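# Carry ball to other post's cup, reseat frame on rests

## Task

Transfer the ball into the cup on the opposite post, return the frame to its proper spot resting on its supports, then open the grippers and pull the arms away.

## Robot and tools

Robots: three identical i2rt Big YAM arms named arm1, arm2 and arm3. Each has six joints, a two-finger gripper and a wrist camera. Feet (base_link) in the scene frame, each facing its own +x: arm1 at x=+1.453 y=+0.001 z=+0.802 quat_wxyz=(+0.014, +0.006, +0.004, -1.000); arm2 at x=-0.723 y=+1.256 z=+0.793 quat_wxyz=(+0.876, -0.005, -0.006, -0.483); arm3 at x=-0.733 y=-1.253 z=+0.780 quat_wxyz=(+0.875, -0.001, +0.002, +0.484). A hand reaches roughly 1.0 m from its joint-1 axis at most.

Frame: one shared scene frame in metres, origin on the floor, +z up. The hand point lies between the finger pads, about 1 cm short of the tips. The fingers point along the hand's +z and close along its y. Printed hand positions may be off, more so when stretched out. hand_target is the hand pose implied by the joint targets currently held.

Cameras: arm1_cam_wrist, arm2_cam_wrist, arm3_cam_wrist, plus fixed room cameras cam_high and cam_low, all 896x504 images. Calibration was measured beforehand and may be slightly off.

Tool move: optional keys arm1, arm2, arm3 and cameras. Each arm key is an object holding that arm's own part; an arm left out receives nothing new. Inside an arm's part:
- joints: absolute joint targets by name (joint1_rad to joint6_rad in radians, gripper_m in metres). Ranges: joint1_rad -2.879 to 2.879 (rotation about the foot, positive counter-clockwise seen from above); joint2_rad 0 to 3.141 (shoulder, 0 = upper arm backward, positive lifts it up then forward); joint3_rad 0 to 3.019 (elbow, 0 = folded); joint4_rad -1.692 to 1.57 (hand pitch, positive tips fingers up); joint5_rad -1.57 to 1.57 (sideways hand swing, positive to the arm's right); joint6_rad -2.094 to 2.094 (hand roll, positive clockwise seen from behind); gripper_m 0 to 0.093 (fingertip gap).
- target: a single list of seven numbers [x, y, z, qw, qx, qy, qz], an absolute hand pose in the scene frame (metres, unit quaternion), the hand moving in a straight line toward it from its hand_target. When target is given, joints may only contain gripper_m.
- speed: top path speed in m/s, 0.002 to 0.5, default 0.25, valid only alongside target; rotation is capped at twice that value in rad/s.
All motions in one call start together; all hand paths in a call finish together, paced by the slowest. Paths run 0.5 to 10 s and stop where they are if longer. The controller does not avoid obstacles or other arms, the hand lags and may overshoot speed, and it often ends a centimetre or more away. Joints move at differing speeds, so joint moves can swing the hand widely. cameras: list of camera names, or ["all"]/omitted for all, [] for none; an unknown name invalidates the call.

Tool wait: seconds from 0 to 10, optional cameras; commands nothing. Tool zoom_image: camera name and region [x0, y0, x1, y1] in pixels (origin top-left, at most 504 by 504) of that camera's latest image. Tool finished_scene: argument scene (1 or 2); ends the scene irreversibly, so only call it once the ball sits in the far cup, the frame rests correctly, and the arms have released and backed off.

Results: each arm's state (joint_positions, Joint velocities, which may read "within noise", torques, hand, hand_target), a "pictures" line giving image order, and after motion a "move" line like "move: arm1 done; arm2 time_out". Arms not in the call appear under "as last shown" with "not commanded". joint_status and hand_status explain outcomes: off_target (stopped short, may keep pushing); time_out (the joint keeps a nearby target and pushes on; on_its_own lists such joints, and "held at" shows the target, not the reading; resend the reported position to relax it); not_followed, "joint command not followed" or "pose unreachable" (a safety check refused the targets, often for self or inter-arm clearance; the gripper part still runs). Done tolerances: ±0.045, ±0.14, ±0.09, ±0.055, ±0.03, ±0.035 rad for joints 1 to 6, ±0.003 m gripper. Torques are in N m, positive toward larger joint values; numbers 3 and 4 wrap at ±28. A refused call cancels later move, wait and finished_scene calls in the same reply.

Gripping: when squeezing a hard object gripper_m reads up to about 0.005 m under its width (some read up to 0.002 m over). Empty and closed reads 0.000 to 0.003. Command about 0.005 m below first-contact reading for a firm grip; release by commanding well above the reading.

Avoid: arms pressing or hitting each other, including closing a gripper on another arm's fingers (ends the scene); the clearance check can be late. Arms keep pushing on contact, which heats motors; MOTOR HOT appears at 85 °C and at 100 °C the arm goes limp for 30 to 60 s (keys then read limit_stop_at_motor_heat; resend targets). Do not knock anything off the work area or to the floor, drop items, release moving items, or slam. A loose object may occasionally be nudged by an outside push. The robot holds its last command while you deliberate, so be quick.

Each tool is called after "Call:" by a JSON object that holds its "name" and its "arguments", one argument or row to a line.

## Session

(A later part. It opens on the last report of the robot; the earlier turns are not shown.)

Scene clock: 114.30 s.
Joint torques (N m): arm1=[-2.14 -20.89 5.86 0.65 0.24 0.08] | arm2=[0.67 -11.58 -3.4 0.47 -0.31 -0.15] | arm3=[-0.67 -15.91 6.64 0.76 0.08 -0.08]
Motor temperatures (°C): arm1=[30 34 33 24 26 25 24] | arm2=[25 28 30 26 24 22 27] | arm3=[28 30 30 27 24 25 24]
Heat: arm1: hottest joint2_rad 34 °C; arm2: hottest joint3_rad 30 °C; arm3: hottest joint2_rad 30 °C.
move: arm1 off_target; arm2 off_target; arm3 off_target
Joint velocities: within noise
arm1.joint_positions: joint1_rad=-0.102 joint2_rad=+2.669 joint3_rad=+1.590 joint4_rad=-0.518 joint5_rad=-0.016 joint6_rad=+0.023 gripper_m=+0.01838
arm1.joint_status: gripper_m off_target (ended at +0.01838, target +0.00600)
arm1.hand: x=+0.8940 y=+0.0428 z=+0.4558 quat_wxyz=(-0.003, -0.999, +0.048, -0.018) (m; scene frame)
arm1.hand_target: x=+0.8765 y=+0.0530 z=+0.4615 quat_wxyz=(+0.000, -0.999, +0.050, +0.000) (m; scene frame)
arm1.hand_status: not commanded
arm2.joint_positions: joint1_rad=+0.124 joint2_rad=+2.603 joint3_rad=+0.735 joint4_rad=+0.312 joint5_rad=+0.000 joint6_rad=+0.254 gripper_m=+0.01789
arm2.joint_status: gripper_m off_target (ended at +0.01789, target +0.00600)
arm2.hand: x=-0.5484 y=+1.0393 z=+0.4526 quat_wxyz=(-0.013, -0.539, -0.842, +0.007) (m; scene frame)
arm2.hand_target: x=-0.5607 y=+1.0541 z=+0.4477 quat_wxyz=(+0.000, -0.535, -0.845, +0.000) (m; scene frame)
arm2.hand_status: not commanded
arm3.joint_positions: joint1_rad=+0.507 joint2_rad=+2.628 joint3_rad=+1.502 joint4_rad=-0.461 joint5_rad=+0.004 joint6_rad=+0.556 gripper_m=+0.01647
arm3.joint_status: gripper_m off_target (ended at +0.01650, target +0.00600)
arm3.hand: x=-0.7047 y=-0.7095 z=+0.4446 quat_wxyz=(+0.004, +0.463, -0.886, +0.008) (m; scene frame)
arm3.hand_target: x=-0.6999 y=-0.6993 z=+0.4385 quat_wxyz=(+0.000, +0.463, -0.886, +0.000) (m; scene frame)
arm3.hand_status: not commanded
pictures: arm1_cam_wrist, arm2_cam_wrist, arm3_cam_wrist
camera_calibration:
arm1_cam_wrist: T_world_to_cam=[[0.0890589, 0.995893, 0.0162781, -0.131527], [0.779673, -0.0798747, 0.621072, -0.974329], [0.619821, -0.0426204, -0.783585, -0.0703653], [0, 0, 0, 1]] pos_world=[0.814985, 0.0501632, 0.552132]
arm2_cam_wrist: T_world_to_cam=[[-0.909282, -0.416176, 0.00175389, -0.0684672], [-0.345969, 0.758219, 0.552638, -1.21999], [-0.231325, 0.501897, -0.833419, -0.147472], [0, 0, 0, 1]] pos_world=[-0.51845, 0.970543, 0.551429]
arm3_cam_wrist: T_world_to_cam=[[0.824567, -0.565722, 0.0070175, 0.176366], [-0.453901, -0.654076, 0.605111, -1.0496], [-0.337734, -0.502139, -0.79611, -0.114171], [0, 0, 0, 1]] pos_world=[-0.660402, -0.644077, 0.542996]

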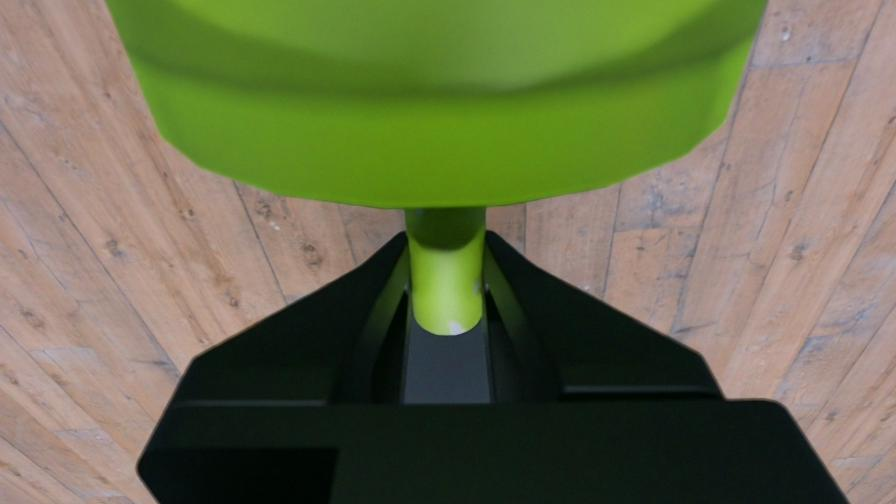

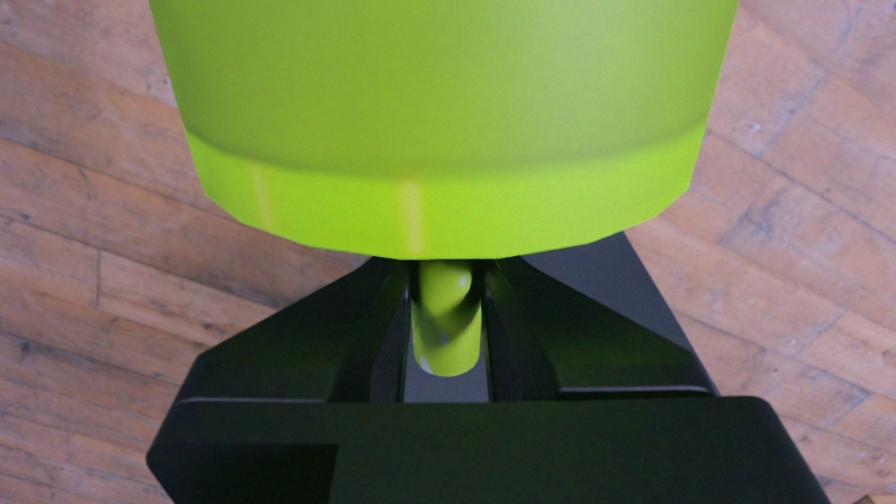

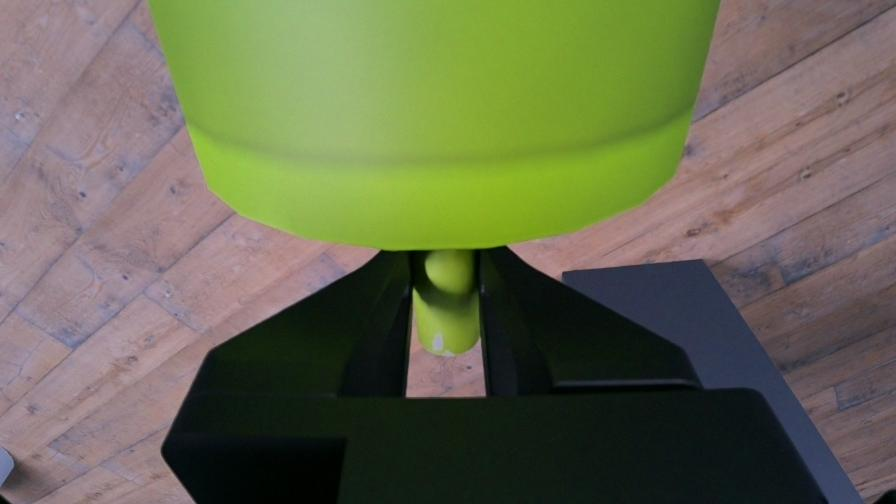

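Call:
{"name": "move", "arguments": {
  "arm1": {"target":[0.884,0.048,0.57,0,0.9985,-0.050,0],"speed":0.1},
  "arm2": {"target":[-0.553,1.045,0.57,0,0.535,0.845,0],"speed":0.1},
  "arm3": {"target":[-0.702,-0.703,0.562,0,-0.463,0.886,0],"speed":0.1}
}}

Call:
{"name": "zoom_image", "arguments": {
  "camera": "cam_low",
  "region": [340, 220, 560, 440]
}}

Scene clock: 121.87 s.
Joint torques (N m): arm1=[-1.61 -24.06 4.44 -0.21 0.12 0.15] | arm2=[0.62 -14.56 -2.04 -0.54 -0.29 -0.14] | arm3=[0.38 -20.31 4.74 -0.47 0.07 0.02]
Motor temperatures (°C): arm1=[30 35 32 24 26 25 25] | arm2=[25 29 30 26 24 22 27] | arm3=[28 31 30 27 24 25 24]
Heat: arm1: hottest joint2_rad 35 °C; arm2: hottest joint3_rad 30 °C; arm3: hottest joint2_rad 31 °C.
move: arm1 off_target; arm2 off_target; arm3 off_target
Joint velocities: within noise
arm1.joint_positions: joint1_rad=-0.102 joint2_rad=+2.464 joint3_rad=+1.456 joint4_rad=-0.591 joint5_rad=-0.013 joint6_rad=+0.023 gripper_m=+0.01838
arm1.joint_status: not commanded
arm1.hand: x=+0.9007 y=+0.0419 z=+0.5421 quat_wxyz=(-0.002, -0.999, +0.048, -0.019) (m; scene frame)
arm1.hand_target: x=+0.8843 y=+0.0479 z=+0.5694 quat_wxyz=(+0.000, -0.999, +0.050, +0.000) (m; scene frame)
arm1.hand_status: off_target (0.033 m and 2.3 deg from the pose sent, 0.115 m and 2.1 deg at the start)
arm2.joint_positions: joint1_rad=+0.124 joint2_rad=+2.219 joint3_rad=+0.575 joint4_rad=+0.069 joint5_rad=+0.000 joint6_rad=+0.252 gripper_m=+0.01788
arm2.joint_status: not commanded
arm2.hand: x=-0.5477 y=+1.0394 z=+0.5621 quat_wxyz=(-0.004, -0.538, -0.843, +0.004) (m; scene frame)
arm2.hand_target: x=-0.5529 y=+1.0450 z=+0.5695 quat_wxyz=(+0.000, -0.535, -0.845, +0.000) (m; scene frame)
arm2.hand_status: off_target (0.011 m and 0.8 deg from the pose sent, 0.118 m and 1.8 deg at the start)
arm3.joint_positions: joint1_rad=+0.499 joint2_rad=+2.410 joint3_rad=+1.384 joint4_rad=-0.560 joint5_rad=+0.004 joint6_rad=+0.552 gripper_m=+0.01651
arm3.joint_status: not commanded
arm3.hand: x=-0.7000 y=-0.7120 z=+0.5380 quat_wxyz=(+0.004, +0.461, -0.887, +0.008) (m; scene frame)
arm3.hand_target: x=-0.7020 y=-0.7031 z=+0.5612 quat_wxyz=(+0.000, +0.463, -0.886, +0.000) (m; scene frame)
arm3.hand_status: off_target (0.026 m and 1.1 deg from the pose sent, 0.118 m and 1.1 deg at the start)
pictures: arm1_cam_wrist, arm2_cam_wrist, arm3_cam_wrist, cam_high, cam_low
camera_calibration:
arm1_cam_wrist: T_world_to_cam=[[0.0882356, 0.99592, 0.0189275, -0.133413], [0.778184, -0.0807816, 0.62282, -1.03266], [0.621807, -0.0402258, -0.782137, -0.00966196], [0, 0, 0, 1]] pos_world=[0.821382, 0.0490594, 0.638131]
arm2_cam_wrist: T_world_to_cam=[[-0.908503, -0.417832, 0.00627582, -0.0683568], [-0.340641, 0.749196, 0.568041, -1.27672], [-0.242047, 0.513929, -0.822977, -0.0803774], [0, 0, 0, 1]] pos_world=[-0.51646, 0.969259, 0.659508]
arm3_cam_wrist: T_world_to_cam=[[0.822448, -0.568794, 0.00721302, 0.166638], [-0.456313, -0.652129, 0.605398, -1.10617], [-0.339643, -0.5012, -0.79589, -0.0402991], [0, 0, 0, 1]] pos_world=[-0.655497, -0.646779, 0.636396]

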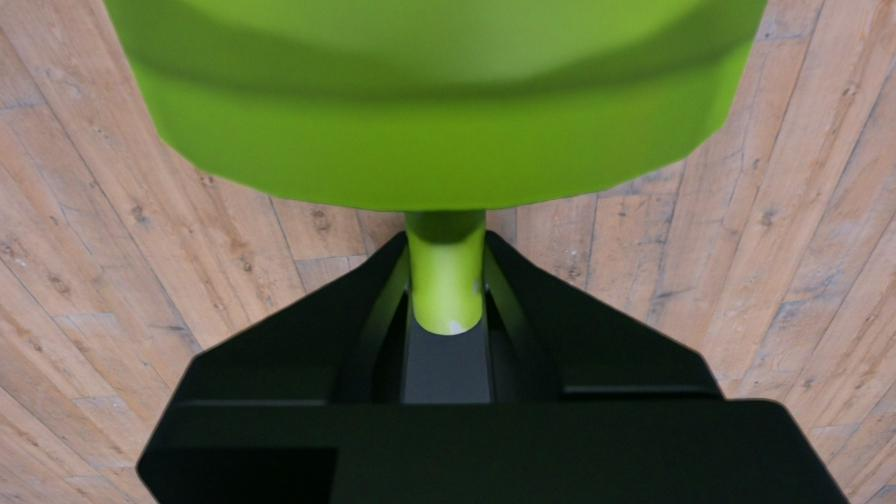

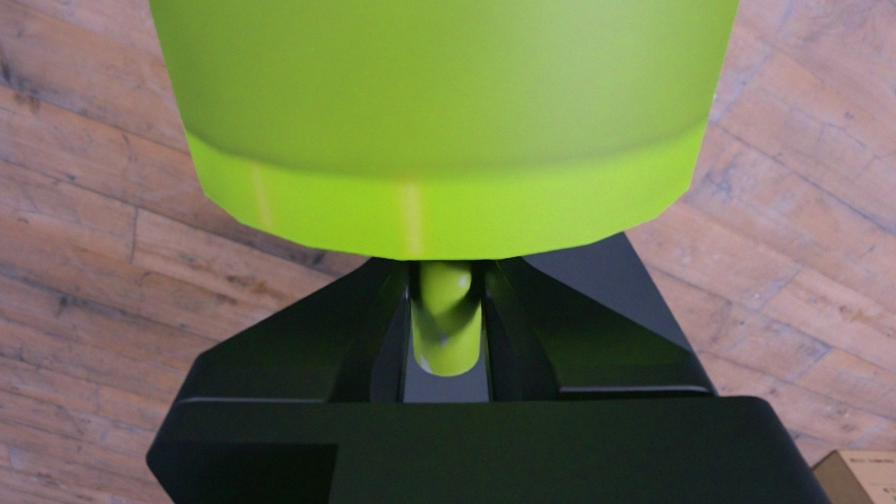

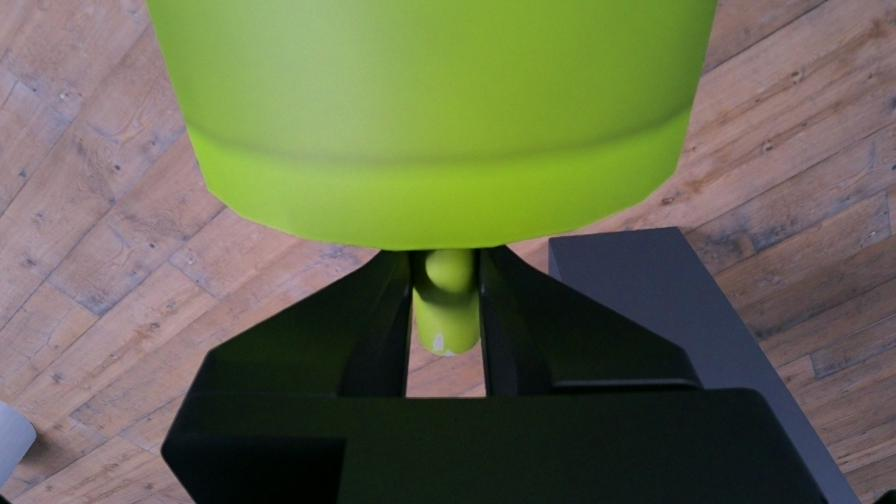

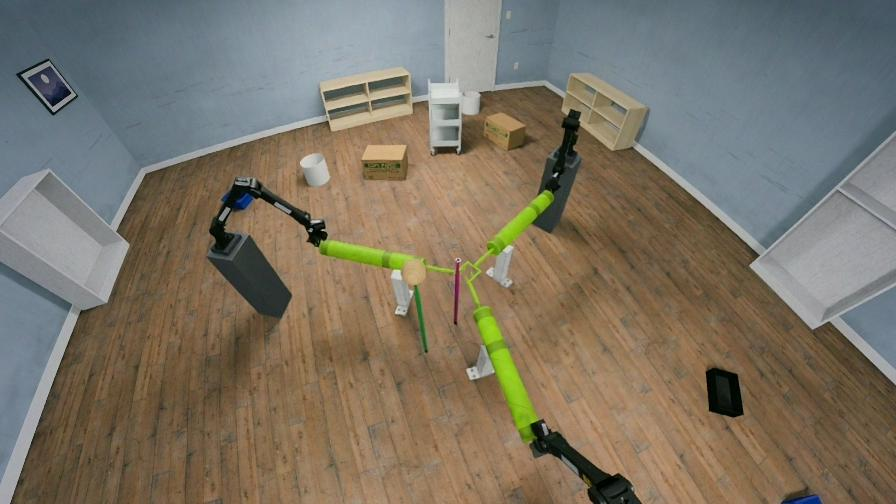

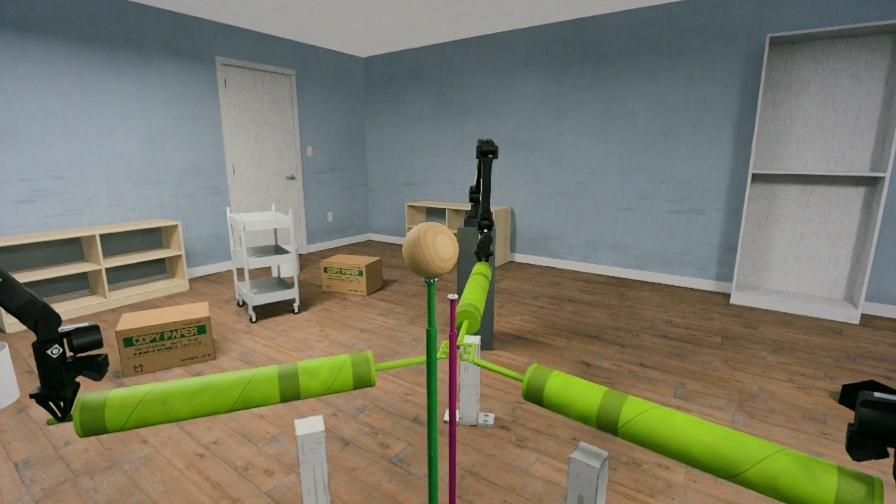

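Scaled by 2.291 from the camera's 896x504 image, which has a finer 1280x720 frame.

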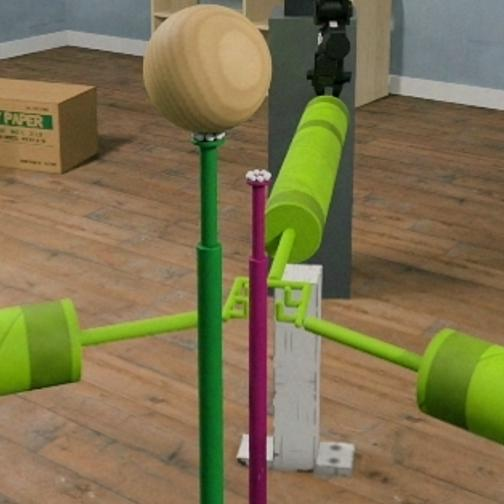

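Call:
{"name": "move", "arguments": {
  "arm1": {"target":[0.879,0.049,0.861,0,0.9985,-0.050,0],"speed":0.15},
  "arm2": {"target":[-0.553,1.045,0.841,0,0.535,0.845,0],"speed":0.15},
  "arm3": {"target":[-0.7055,-0.7015,0.848,0,-0.463,0.886,0],"speed":0.15},
  "cameras": ["cam_high","cam_low"]
}}

Call:
{"name": "zoom_image", "arguments": {
  "camera": "cam_low",
  "region": [400, 220, 520, 340]
}}

Call:
{"name": "zoom_image", "arguments": {
  "camera": "cam_high",
  "region": [380, 220, 520, 320]
}}

Scene clock: 140.17 s.
Joint torques (N m): arm1=[-1.67 -21.66 11.45 -0.8 0.07 0.14] | arm2=[1.08 -8.7 7.86 -1.59 -0.49 -0.11] | arm3=[0.56 -18.08 11.1 -1.55 0.16 0.11]
Motor temperatures (°C): arm1=[30 36 32 24 26 25 25] | arm2=[25 30 29 26 24 22 28] | arm3=[28 31 30 27 24 25 25]
Heat: arm1: hottest joint2_rad 36 °C; arm2: hottest joint2_rad 30 °C; arm3: hottest joint2_rad 31 °C.
move: arm1 off_target; arm2 off_target; arm3 off_target
Joint velocities: within noise
arm1.joint_positions: joint1_rad=-0.107 joint2_rad=+1.973 joint3_rad=+1.474 joint4_rad=-1.131 joint5_rad=-0.011 joint6_rad=+0.017 gripper_m=+0.01838
arm1.joint_status: not commanded
arm1.hand: x=+0.9009 y=+0.0425 z=+0.8200 quat_wxyz=(-0.002, -0.998, +0.048, -0.035) (m; scene frame)
arm1.hand_target: x=+0.8810 y=+0.0488 z=+0.8608 quat_wxyz=(+0.000, -0.999, +0.050, +0.000) (m; scene frame)
arm1.hand_status: off_target (0.047 m and 4.0 deg from the pose sent, 0.320 m and 2.2 deg at the start)
arm2.joint_positions: joint1_rad=+0.114 joint2_rad=+1.264 joint3_rad=+0.603 joint4_rad=-0.916 joint5_rad=+0.006 joint6_rad=+0.244 gripper_m=+0.01788
arm2.joint_status: not commanded
arm2.hand: x=-0.5541 y=+1.0435 z=+0.8292 quat_wxyz=(-0.003, -0.539, -0.842, +0.006) (m; scene frame)
arm2.hand_target: x=-0.5530 y=+1.0449 z=+0.8405 quat_wxyz=(+0.000, -0.535, -0.845, +0.000) (m; scene frame)
arm2.hand_status: off_target (0.012 m and 1.0 deg from the pose sent, 0.279 m and 0.8 deg at the start)
arm3.joint_positions: joint1_rad=+0.504 joint2_rad=+1.919 joint3_rad=+1.426 joint4_rad=-1.098 joint5_rad=+0.002 joint6_rad=+0.552 gripper_m=+0.01652
arm3.joint_status: not commanded
arm3.hand: x=-0.7023 y=-0.7073 z=+0.8146 quat_wxyz=(+0.006, +0.464, -0.886, +0.009) (m; scene frame)
arm3.hand_target: x=-0.7054 y=-0.7020 z=+0.8472 quat_wxyz=(+0.000, +0.463, -0.886, -0.001) (m; scene frame)
arm3.hand_status: off_target (0.034 m and 1.3 deg from the pose sent, 0.310 m and 1.1 deg at the start)
pictures: cam_high, cam_low

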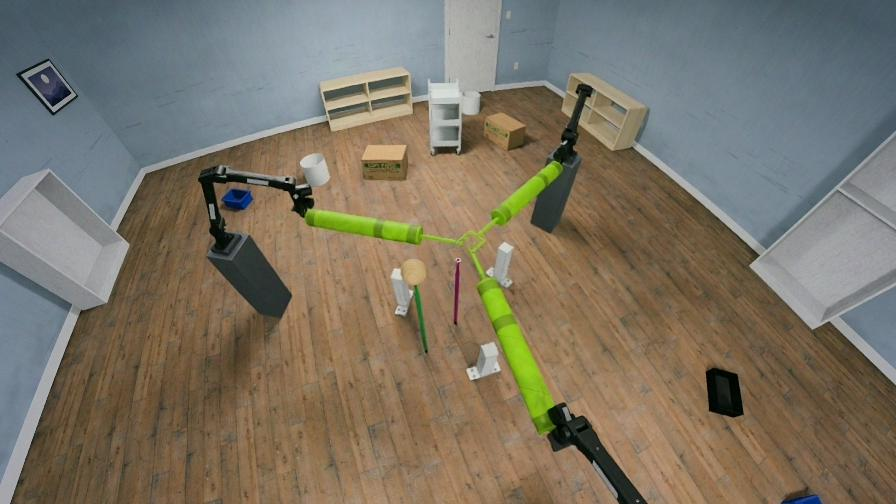

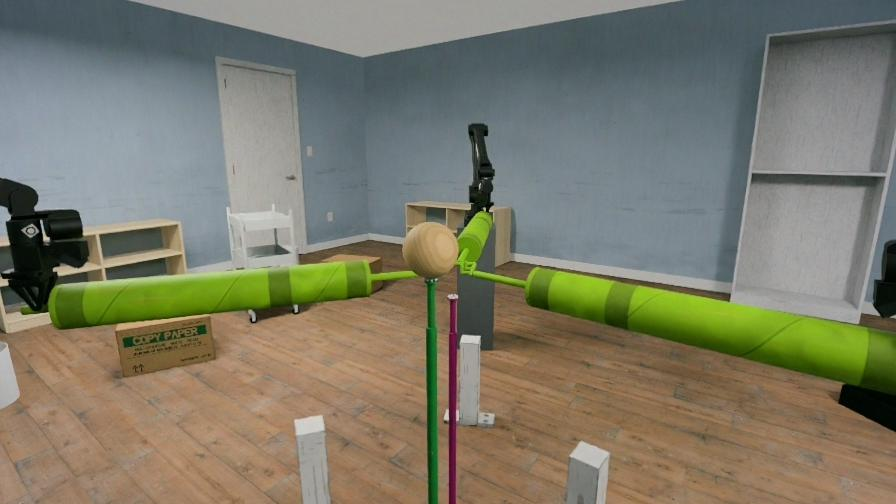

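Scaled by 4.200 from the camera's 896x504 image, which has a finer 1280x720 frame.

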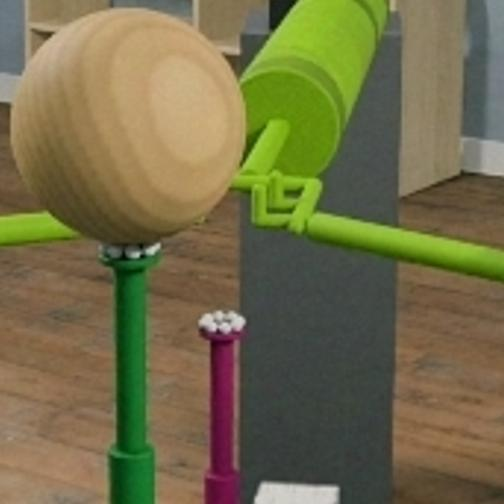

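Scaled by 3.600 from the camera's 896x504 image, which has a finer 1280x720 frame.

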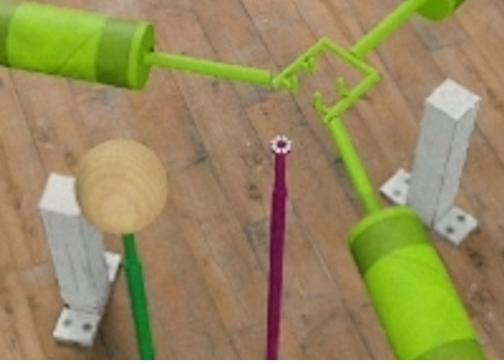

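Call:
{"name": "move", "arguments": {
  "arm1": {"target":[0.984,-0.188,0.867,0,0.9985,-0.050,0],"speed":0.1},
  "arm2": {"target":[-0.44,0.804,0.838,0,0.535,0.845,0],"speed":0.1},
  "arm3": {"target":[-0.598,-0.94,0.846,0,-0.463,0.886,0],"speed":0.1},
  "cameras": ["cam_high","cam_low"]
}}

Call:
{"name": "zoom_image", "arguments": {
  "camera": "cam_low",
  "region": [380, 210, 500, 330]
}}

Call:
{"name": "zoom_image", "arguments": {
  "camera": "cam_high",
  "region": [380, 220, 500, 310]
}}

Scene clock: 158.03 s.
Joint torques (N m): arm1=[-0.97 -20.01 8.44 0.54 0.73 0.34] | arm2=[2.32 -16.67 10.62 -0.9 -0.58 -0.04] | arm3=[-1.55 -10.64 7.94 -0.28 0.15 -0.13]
Motor temperatures (°C): arm1=[30 37 37 24 26 25 26] | arm2=[25 30 32 26 24 22 28] | arm3=[27 32 30 27 24 25 26]
Heat: arm1: hottest joint2_rad 37 °C; arm2: hottest joint3_rad 32 °C; arm3: hottest joint2_rad 32 °C.
move: arm1 off_target; arm2 off_target; arm3 off_target
Joint velocities: within noise
arm1.joint_positions: joint1_rad=+0.355 joint2_rad=+1.810 joint3_rad=+1.271 joint4_rad=-1.098 joint5_rad=-0.024 joint6_rad=+0.467 gripper_m=+0.01838
arm1.joint_status: not commanded
arm1.hand: x=+1.0003 y=-0.1859 z=+0.8356 quat_wxyz=(+0.008, -0.998, +0.042, -0.041) (m; scene frame)
arm1.hand_target: x=+0.9850 y=-0.1878 z=+0.8668 quat_wxyz=(+0.000, -0.999, +0.050, +0.000) (m; scene frame)
arm1.hand_status: off_target (0.035 m and 4.8 deg from the pose sent, 0.249 m and 4.0 deg at the start)
arm2.joint_positions: joint1_rad=-0.017 joint2_rad=+1.868 joint3_rad=+1.321 joint4_rad=-1.048 joint5_rad=+0.009 joint6_rad=+0.119 gripper_m=+0.01788
arm2.joint_status: not commanded
arm2.hand: x=-0.4561 y=+0.8129 z=+0.8296 quat_wxyz=(+0.006, -0.541, -0.841, +0.004) (m; scene frame)
arm2.hand_target: x=-0.4403 y=+0.8046 z=+0.8382 quat_wxyz=(-0.001, -0.535, -0.845, +0.000) (m; scene frame)
arm2.hand_status: off_target (0.020 m and 1.2 deg from the pose sent, 0.265 m and 0.9 deg at the start)
arm3.joint_positions: joint1_rad=+0.172 joint2_rad=+1.414 joint3_rad=+0.820 joint4_rad=-0.992 joint5_rad=+0.000 joint6_rad=+0.216 gripper_m=+0.01652
arm3.joint_status: not commanded
arm3.hand: x=-0.6031 y=-0.9360 z=+0.8336 quat_wxyz=(+0.008, +0.465, -0.885, +0.006) (m; scene frame)
arm3.hand_target: x=-0.5982 y=-0.9398 z=+0.8455 quat_wxyz=(+0.000, +0.463, -0.886, +0.000) (m; scene frame)
arm3.hand_status: off_target (0.014 m and 1.1 deg from the pose sent, 0.257 m and 1.3 deg at the start)
pictures: cam_high, cam_low

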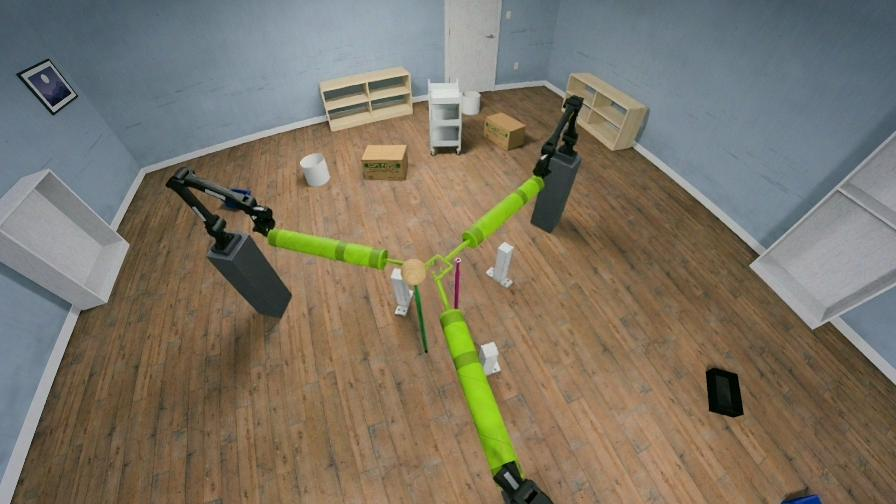

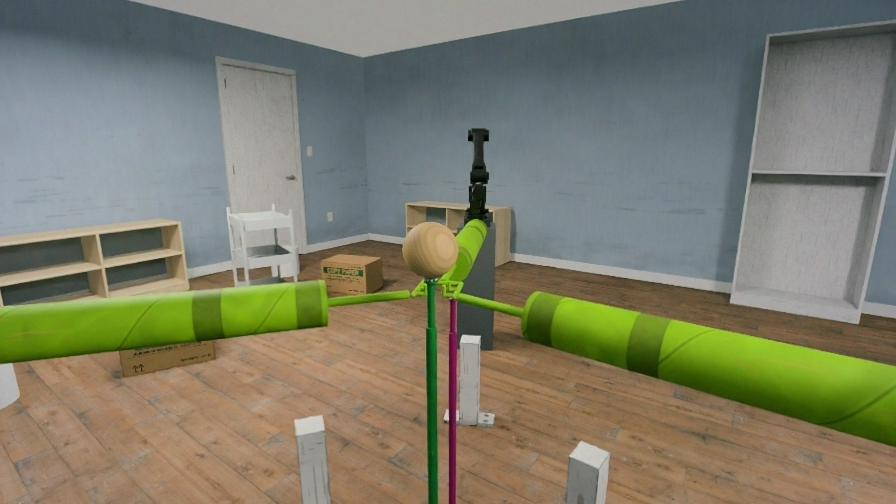

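Scaled by 4.200 from the camera's 896x504 image, which has a finer 1280x720 frame.

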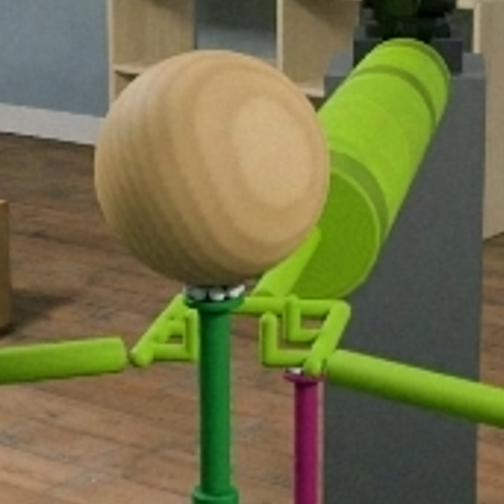

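Scaled by 4.200 from the camera's 896x504 image, which has a finer 1280x720 frame.

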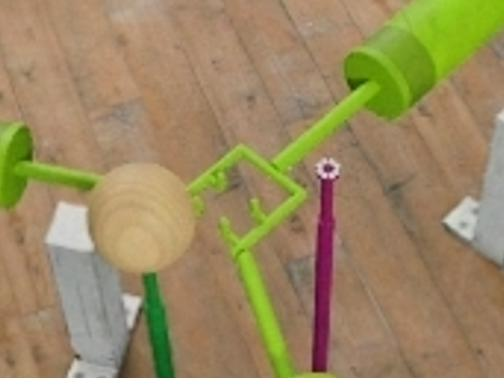

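Call:
{"name": "move", "arguments": {
  "arm1": {"target":[1.020,-0.238,0.864,0,0.9985,-0.050,0],"speed":0.08},
  "arm2": {"target":[-0.405,0.7546,0.837,0,0.535,0.845,0],"speed":0.08},
  "arm3": {"target":[-0.563,-0.99,0.84,0,-0.463,0.886,0],"speed":0.08},
  "cameras": ["cam_high","cam_low"]
}}

Call:
{"name": "zoom_image", "arguments": {
  "camera": "cam_low",
  "region": [380, 210, 500, 330]
}}

Call:
{"name": "zoom_image", "arguments": {
  "camera": "cam_high",
  "region": [380, 220, 500, 310]
}}

Scene clock: 179.33 s.
Joint torques (N m): arm1=[-0.79 -19.55 8.17 0.53 0.77 0.36] | arm2=[2.84 -19.19 11.23 -0.83 -0.59 0.03] | arm3=[-1.61 -9.41 7.94 -0.03 0.16 -0.1]
Motor temperatures (°C): arm1=[30 35 37 24 26 25 26] | arm2=[25 31 37 26 24 22 28] | arm3=[27 31 30 27 24 25 26]
Heat: arm1: hottest joint3_rad 37 °C; arm2: hottest joint3_rad 37 °C; arm3: hottest joint2_rad 31 °C.
move: arm1 off_target; arm2 off_target; arm3 off_target
Joint velocities: within noise
arm1.joint_positions: joint1_rad=+0.475 joint2_rad=+1.787 joint3_rad=+1.234 joint4_rad=-1.080 joint5_rad=-0.023 joint6_rad=+0.586 gripper_m=+0.01838
arm1.joint_status: not commanded
arm1.hand: x=+1.0346 y=-0.2340 z=+0.8345 quat_wxyz=(+0.011, -0.998, +0.041, -0.038) (m; scene frame)
arm1.hand_target: x=+1.0209 y=-0.2378 z=+0.8639 quat_wxyz=(+0.000, -0.999, +0.050, +0.000) (m; scene frame)
arm1.hand_status: off_target (0.033 m and 4.7 deg from the pose sent, 0.063 m and 4.8 deg at the start)
arm2.joint_positions: joint1_rad=-0.017 joint2_rad=+2.010 joint3_rad=+1.539 joint4_rad=-1.128 joint5_rad=+0.009 joint6_rad=+0.119 gripper_m=+0.01788
arm2.joint_status: not commanded
arm2.hand: x=-0.4251 y=+0.7619 z=+0.8277 quat_wxyz=(+0.008, -0.541, -0.841, +0.003) (m; scene frame)
arm2.hand_target: x=-0.4054 y=+0.7556 z=+0.8371 quat_wxyz=(-0.001, -0.535, -0.845, +0.000) (m; scene frame)
arm2.hand_status: off_target (0.023 m and 1.3 deg from the pose sent, 0.078 m and 1.2 deg at the start)
arm3.joint_positions: joint1_rad=+0.006 joint2_rad=+1.347 joint3_rad=+0.740 joint4_rad=-0.984 joint5_rad=-0.001 joint6_rad=+0.048 gripper_m=+0.01652
arm3.joint_status: not commanded
arm3.hand: x=-0.5685 y=-0.9871 z=+0.8294 quat_wxyz=(+0.011, +0.466, -0.885, +0.005) (m; scene frame)
arm3.hand_target: x=-0.5631 y=-0.9899 z=+0.8396 quat_wxyz=(+0.000, +0.463, -0.886, +0.000) (m; scene frame)
arm3.hand_status: off_target (0.012 m and 1.4 deg from the pose sent, 0.067 m and 1.1 deg at the start)
pictures: cam_high, cam_low

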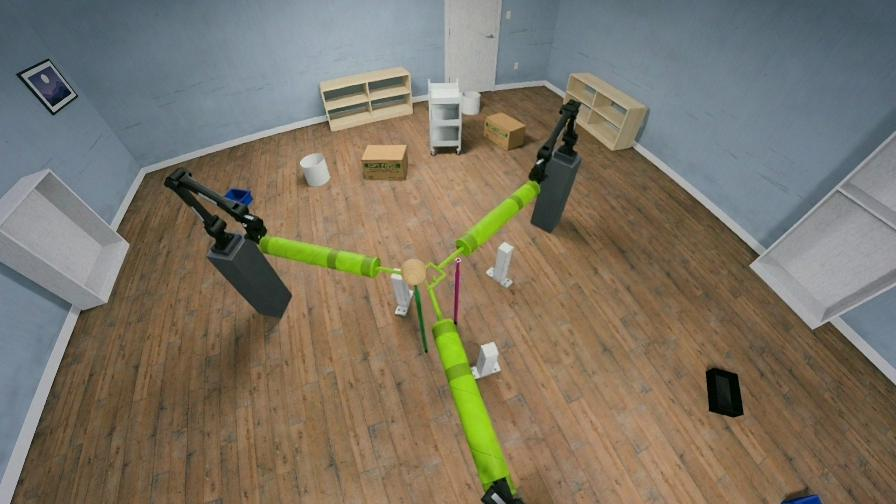

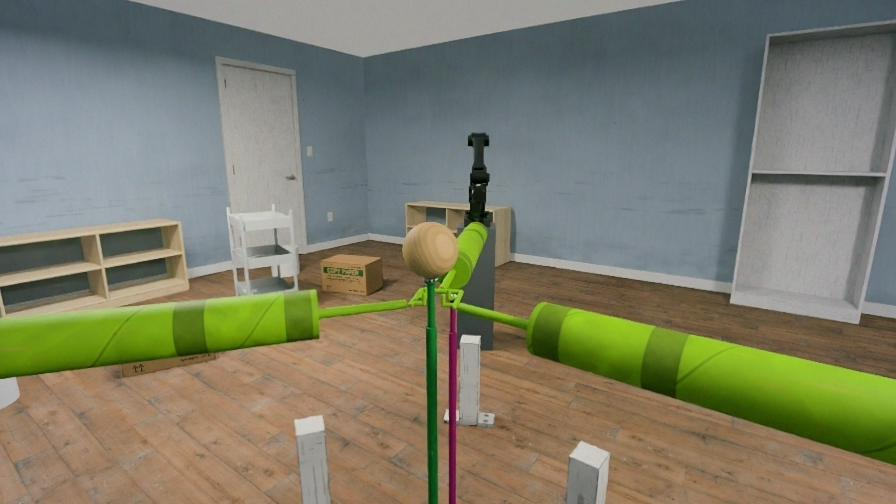

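Scaled by 4.200 from the camera's 896x504 image, which has a finer 1280x720 frame.

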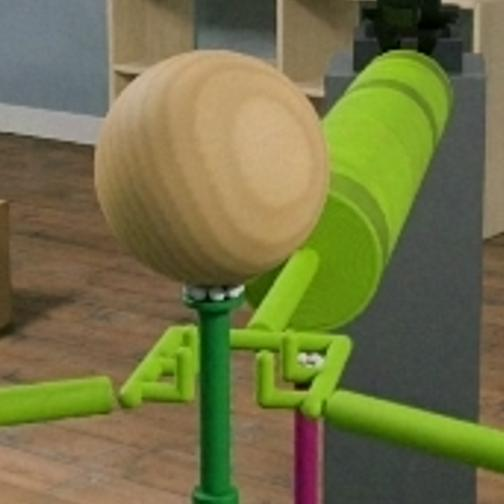

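Scaled by 4.200 from the camera's 896x504 image, which has a finer 1280x720 frame.

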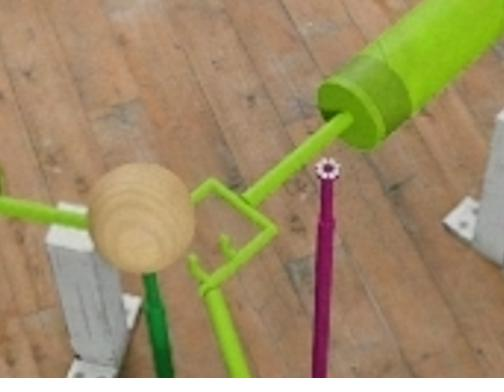

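Call:
{"name": "move", "arguments": {
  "arm1": {"target":[1.047,-0.293,0.863,0,0.9985,-0.050,0],"speed":0.06},
  "arm2": {"target":[-0.377,0.698,0.84,0,0.535,0.845,0],"speed":0.06},
  "arm3": {"target":[-0.536,-1.046,0.838,0,-0.463,0.886,0],"speed":0.06},
  "cameras": ["cam_high","cam_low"]
}}

Call:
{"name": "zoom_image", "arguments": {
  "camera": "cam_low",
  "region": [380, 210, 500, 330]
}}

Call:
{"name": "zoom_image", "arguments": {
  "camera": "cam_high",
  "region": [380, 220, 500, 310]
}}

Scene clock: 194.63 s.
Joint torques (N m): arm1=[-0.85 -18.32 9.87 0.21 0.85 0.35] | arm2=[2.55 -21.83 12.25 -0.79 -0.58 -0.01] | arm3=[-1.67 -8.23 7.87 -0.25 0.13 -0.11]
Motor temperatures (°C): arm1=[30 34 36 24 27 25 26] | arm2=[25 32 39 26 24 22 29] | arm3=[27 31 32 27 23 25 26]
Heat: arm1: hottest joint3_rad 36 °C; arm2: hottest joint3_rad 39 °C; arm3: hottest joint3_rad 32 °C.
move: arm1 off_target; arm2 off_target; arm3 done
Joint velocities: within noise
arm1.joint_positions: joint1_rad=+0.600 joint2_rad=+1.787 joint3_rad=+1.232 joint4_rad=-1.076 joint5_rad=-0.023 joint6_rad=+0.710 gripper_m=+0.01838
arm1.joint_status: not commanded
arm1.hand: x=+1.0667 y=-0.2846 z=+0.8341 quat_wxyz=(+0.014, -0.998, +0.041, -0.036) (m; scene frame)
arm1.hand_target: x=+1.0482 y=-0.2924 z=+0.8632 quat_wxyz=(+0.000, -0.999, +0.050, +0.000) (m; scene frame)
arm1.hand_status: off_target (0.036 m and 4.5 deg from the pose sent, 0.067 m and 4.7 deg at the start)
arm2.joint_positions: joint1_rad=-0.023 joint2_rad=+2.168 joint3_rad=+1.808 joint4_rad=-1.251 joint5_rad=+0.009 joint6_rad=+0.112 gripper_m=+0.01788
arm2.joint_status: not commanded
arm2.hand: x=-0.3973 y=+0.7079 z=+0.8283 quat_wxyz=(+0.014, -0.541, -0.841, +0.000) (m; scene frame)
arm2.hand_target: x=-0.3775 y=+0.6992 z=+0.8402 quat_wxyz=(-0.001, -0.535, -0.845, +0.000) (m; scene frame)
arm2.hand_status: off_target (0.025 m and 1.8 deg from the pose sent, 0.081 m and 1.3 deg at the start)
arm3.joint_positions: joint1_rad=-0.181 joint2_rad=+1.270 joint3_rad=+0.671 joint4_rad=-0.981 joint5_rad=-0.002 joint6_rad=-0.139 gripper_m=+0.01652
arm3.joint_status: not commanded
arm3.hand: x=-0.5387 y=-1.0406 z=+0.8296 quat_wxyz=(+0.006, +0.466, -0.885, +0.001) (m; scene frame)
arm3.hand_target: x=-0.5361 y=-1.0459 z=+0.8376 quat_wxyz=(+0.000, +0.463, -0.886, +0.000) (m; scene frame)
arm3.hand_status: done (0.010 m and 0.8 deg from the pose sent, 0.068 m and 1.4 deg at the start)
pictures: cam_high, cam_low

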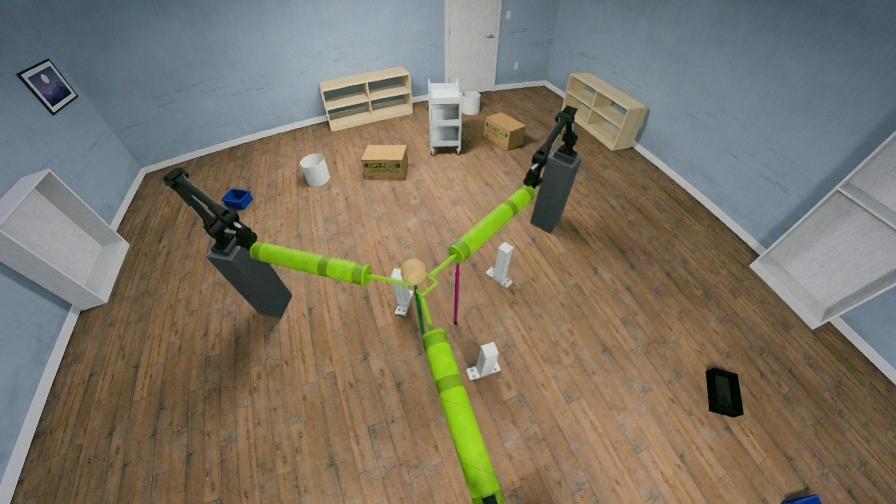

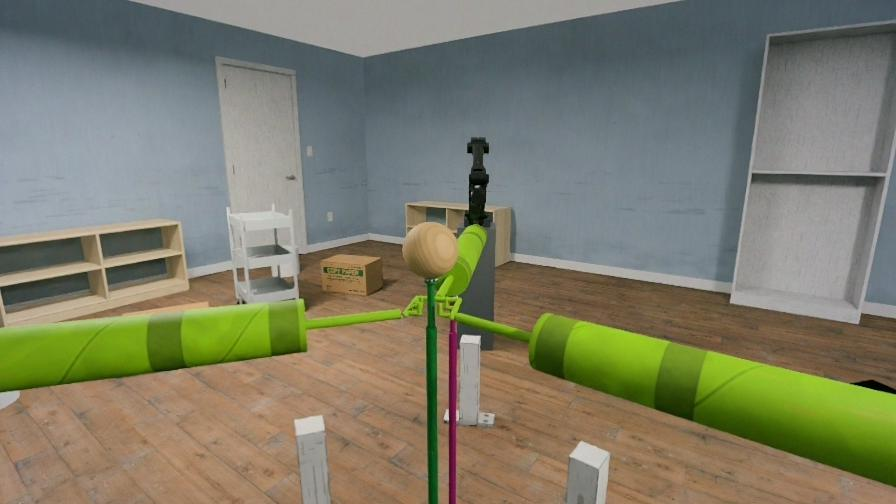

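Scaled by 4.200 from the camera's 896x504 image, which has a finer 1280x720 frame.

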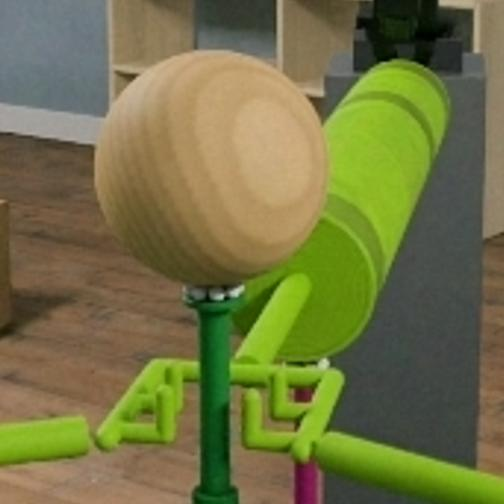

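Scaled by 4.200 from the camera's 896x504 image, which has a finer 1280x720 frame.

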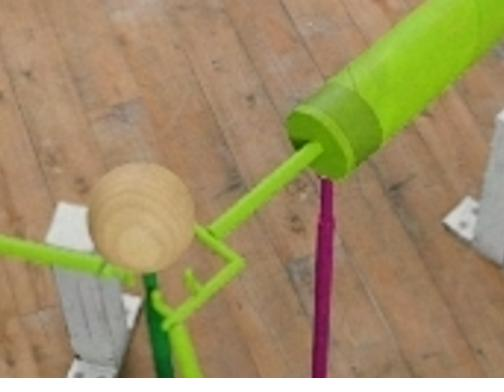

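Call:
{"name": "move", "arguments": {
  "arm1": {"target":[1.050,-0.299,0.913,0,0.9985,-0.050,0],"speed":0.06},
  "arm2": {"target":[-0.374,0.692,0.891,0,0.535,0.845,0],"speed":0.06},
  "arm3": {"target":[-0.533,-1.052,0.888,0,-0.463,0.886,0],"speed":0.06},
  "cameras": ["cam_high","cam_low"]
}}

Call:
{"name": "zoom_image", "arguments": {
  "camera": "cam_low",
  "region": [380, 210, 500, 330]
}}

Scene clock: 208.40 s.
Joint torques (N m): arm1=[-0.97 -18.78 11.66 -1.03 0.85 0.33] | arm2=[3.14 -23.47 12.62 -0.75 -0.61 0.02] | arm3=[-1.61 -7.41 11.29 -1.62 0.17 -0.08]
Motor temperatures (°C): arm1=[30 34 38 24 27 25 26] | arm2=[25 32 40 26 24 22 29] | arm3=[27 30 33 27 23 25 26]
Heat: arm1: hottest joint3_rad 38 °C; arm2: hottest joint3_rad 40 °C; arm3: hottest joint3_rad 33 °C.
move: arm1 off_target; arm2 off_target; arm3 off_target
Joint velocities: within noise
arm1.joint_positions: joint1_rad=+0.614 joint2_rad=+1.742 joint3_rad=+1.285 joint4_rad=-1.167 joint5_rad=-0.023 joint6_rad=+0.725 gripper_m=+0.01838
arm1.joint_status: not commanded
arm1.hand: x=+1.0674 y=-0.2923 z=+0.8728 quat_wxyz=(+0.012, -0.999, +0.041, -0.033) (m; scene frame)
arm1.hand_target: x=+1.0515 y=-0.2982 z=+0.9126 quat_wxyz=(-0.001, -0.999, +0.050, +0.000) (m; scene frame)
arm1.hand_status: off_target (0.044 m and 4.2 deg from the pose sent, 0.082 m and 4.5 deg at the start)
arm2.joint_positions: joint1_rad=-0.031 joint2_rad=+2.168 joint3_rad=+1.912 joint4_rad=-1.376 joint5_rad=+0.010 joint6_rad=+0.108 gripper_m=+0.01788
arm2.joint_status: not commanded
arm2.hand: x=-0.3985 y=+0.6998 z=+0.8664 quat_wxyz=(+0.023, -0.542, -0.840, -0.005) (m; scene frame)
arm2.hand_target: x=-0.3750 y=+0.6936 z=+0.8913 quat_wxyz=(-0.001, -0.535, -0.845, +0.000) (m; scene frame)
arm2.hand_status: off_target (0.036 m and 2.9 deg from the pose sent, 0.069 m and 1.8 deg at the start)
arm3.joint_positions: joint1_rad=-0.204 joint2_rad=+1.183 joint3_rad=+0.717 joint4_rad=-1.109 joint5_rad=-0.003 joint6_rad=-0.164 gripper_m=+0.01652
arm3.joint_status: not commanded
arm3.hand: x=-0.5382 y=-1.0493 z=+0.8677 quat_wxyz=(+0.004, +0.467, -0.884, +0.000) (m; scene frame)
arm3.hand_target: x=-0.5332 y=-1.0518 z=+0.8869 quat_wxyz=(+0.000, +0.463, -0.886, +0.000) (m; scene frame)
arm3.hand_status: off_target (0.021 m and 0.7 deg from the pose sent, 0.060 m and 0.8 deg at the start)
pictures: cam_high, cam_low

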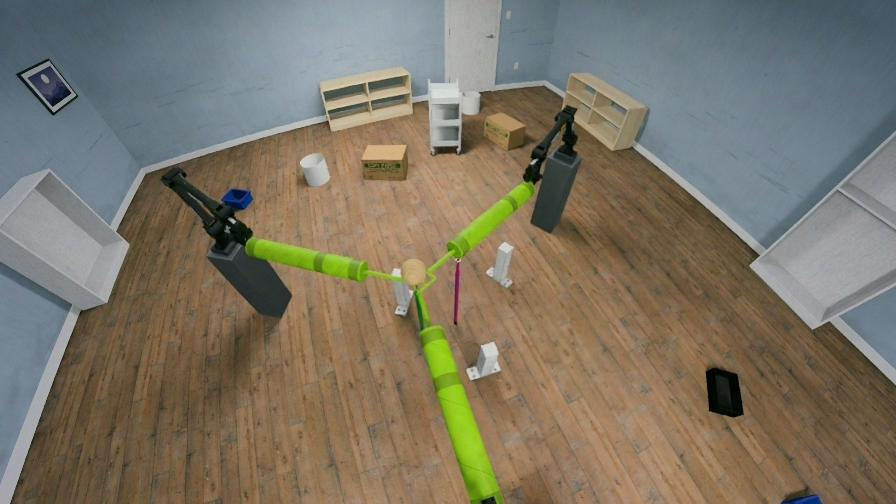

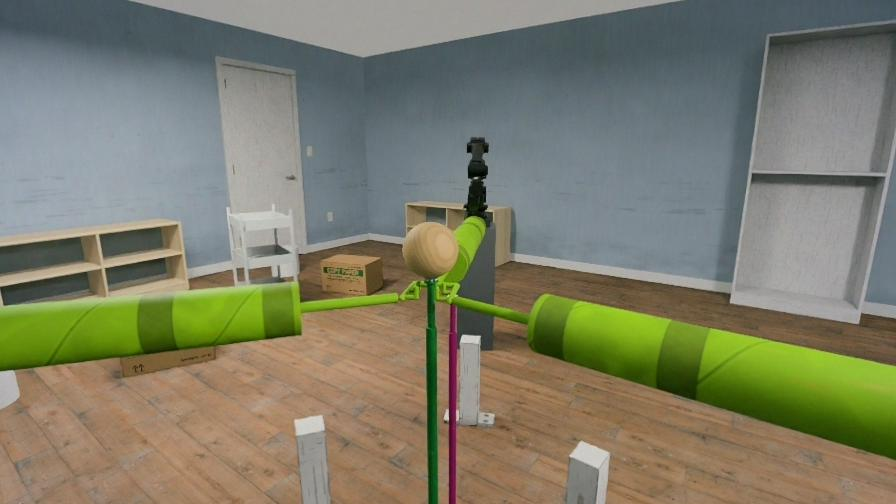

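Scaled by 4.200 from the camera's 896x504 image, which has a finer 1280x720 frame.

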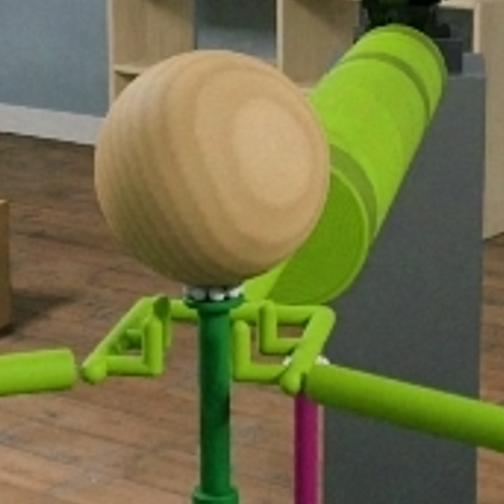

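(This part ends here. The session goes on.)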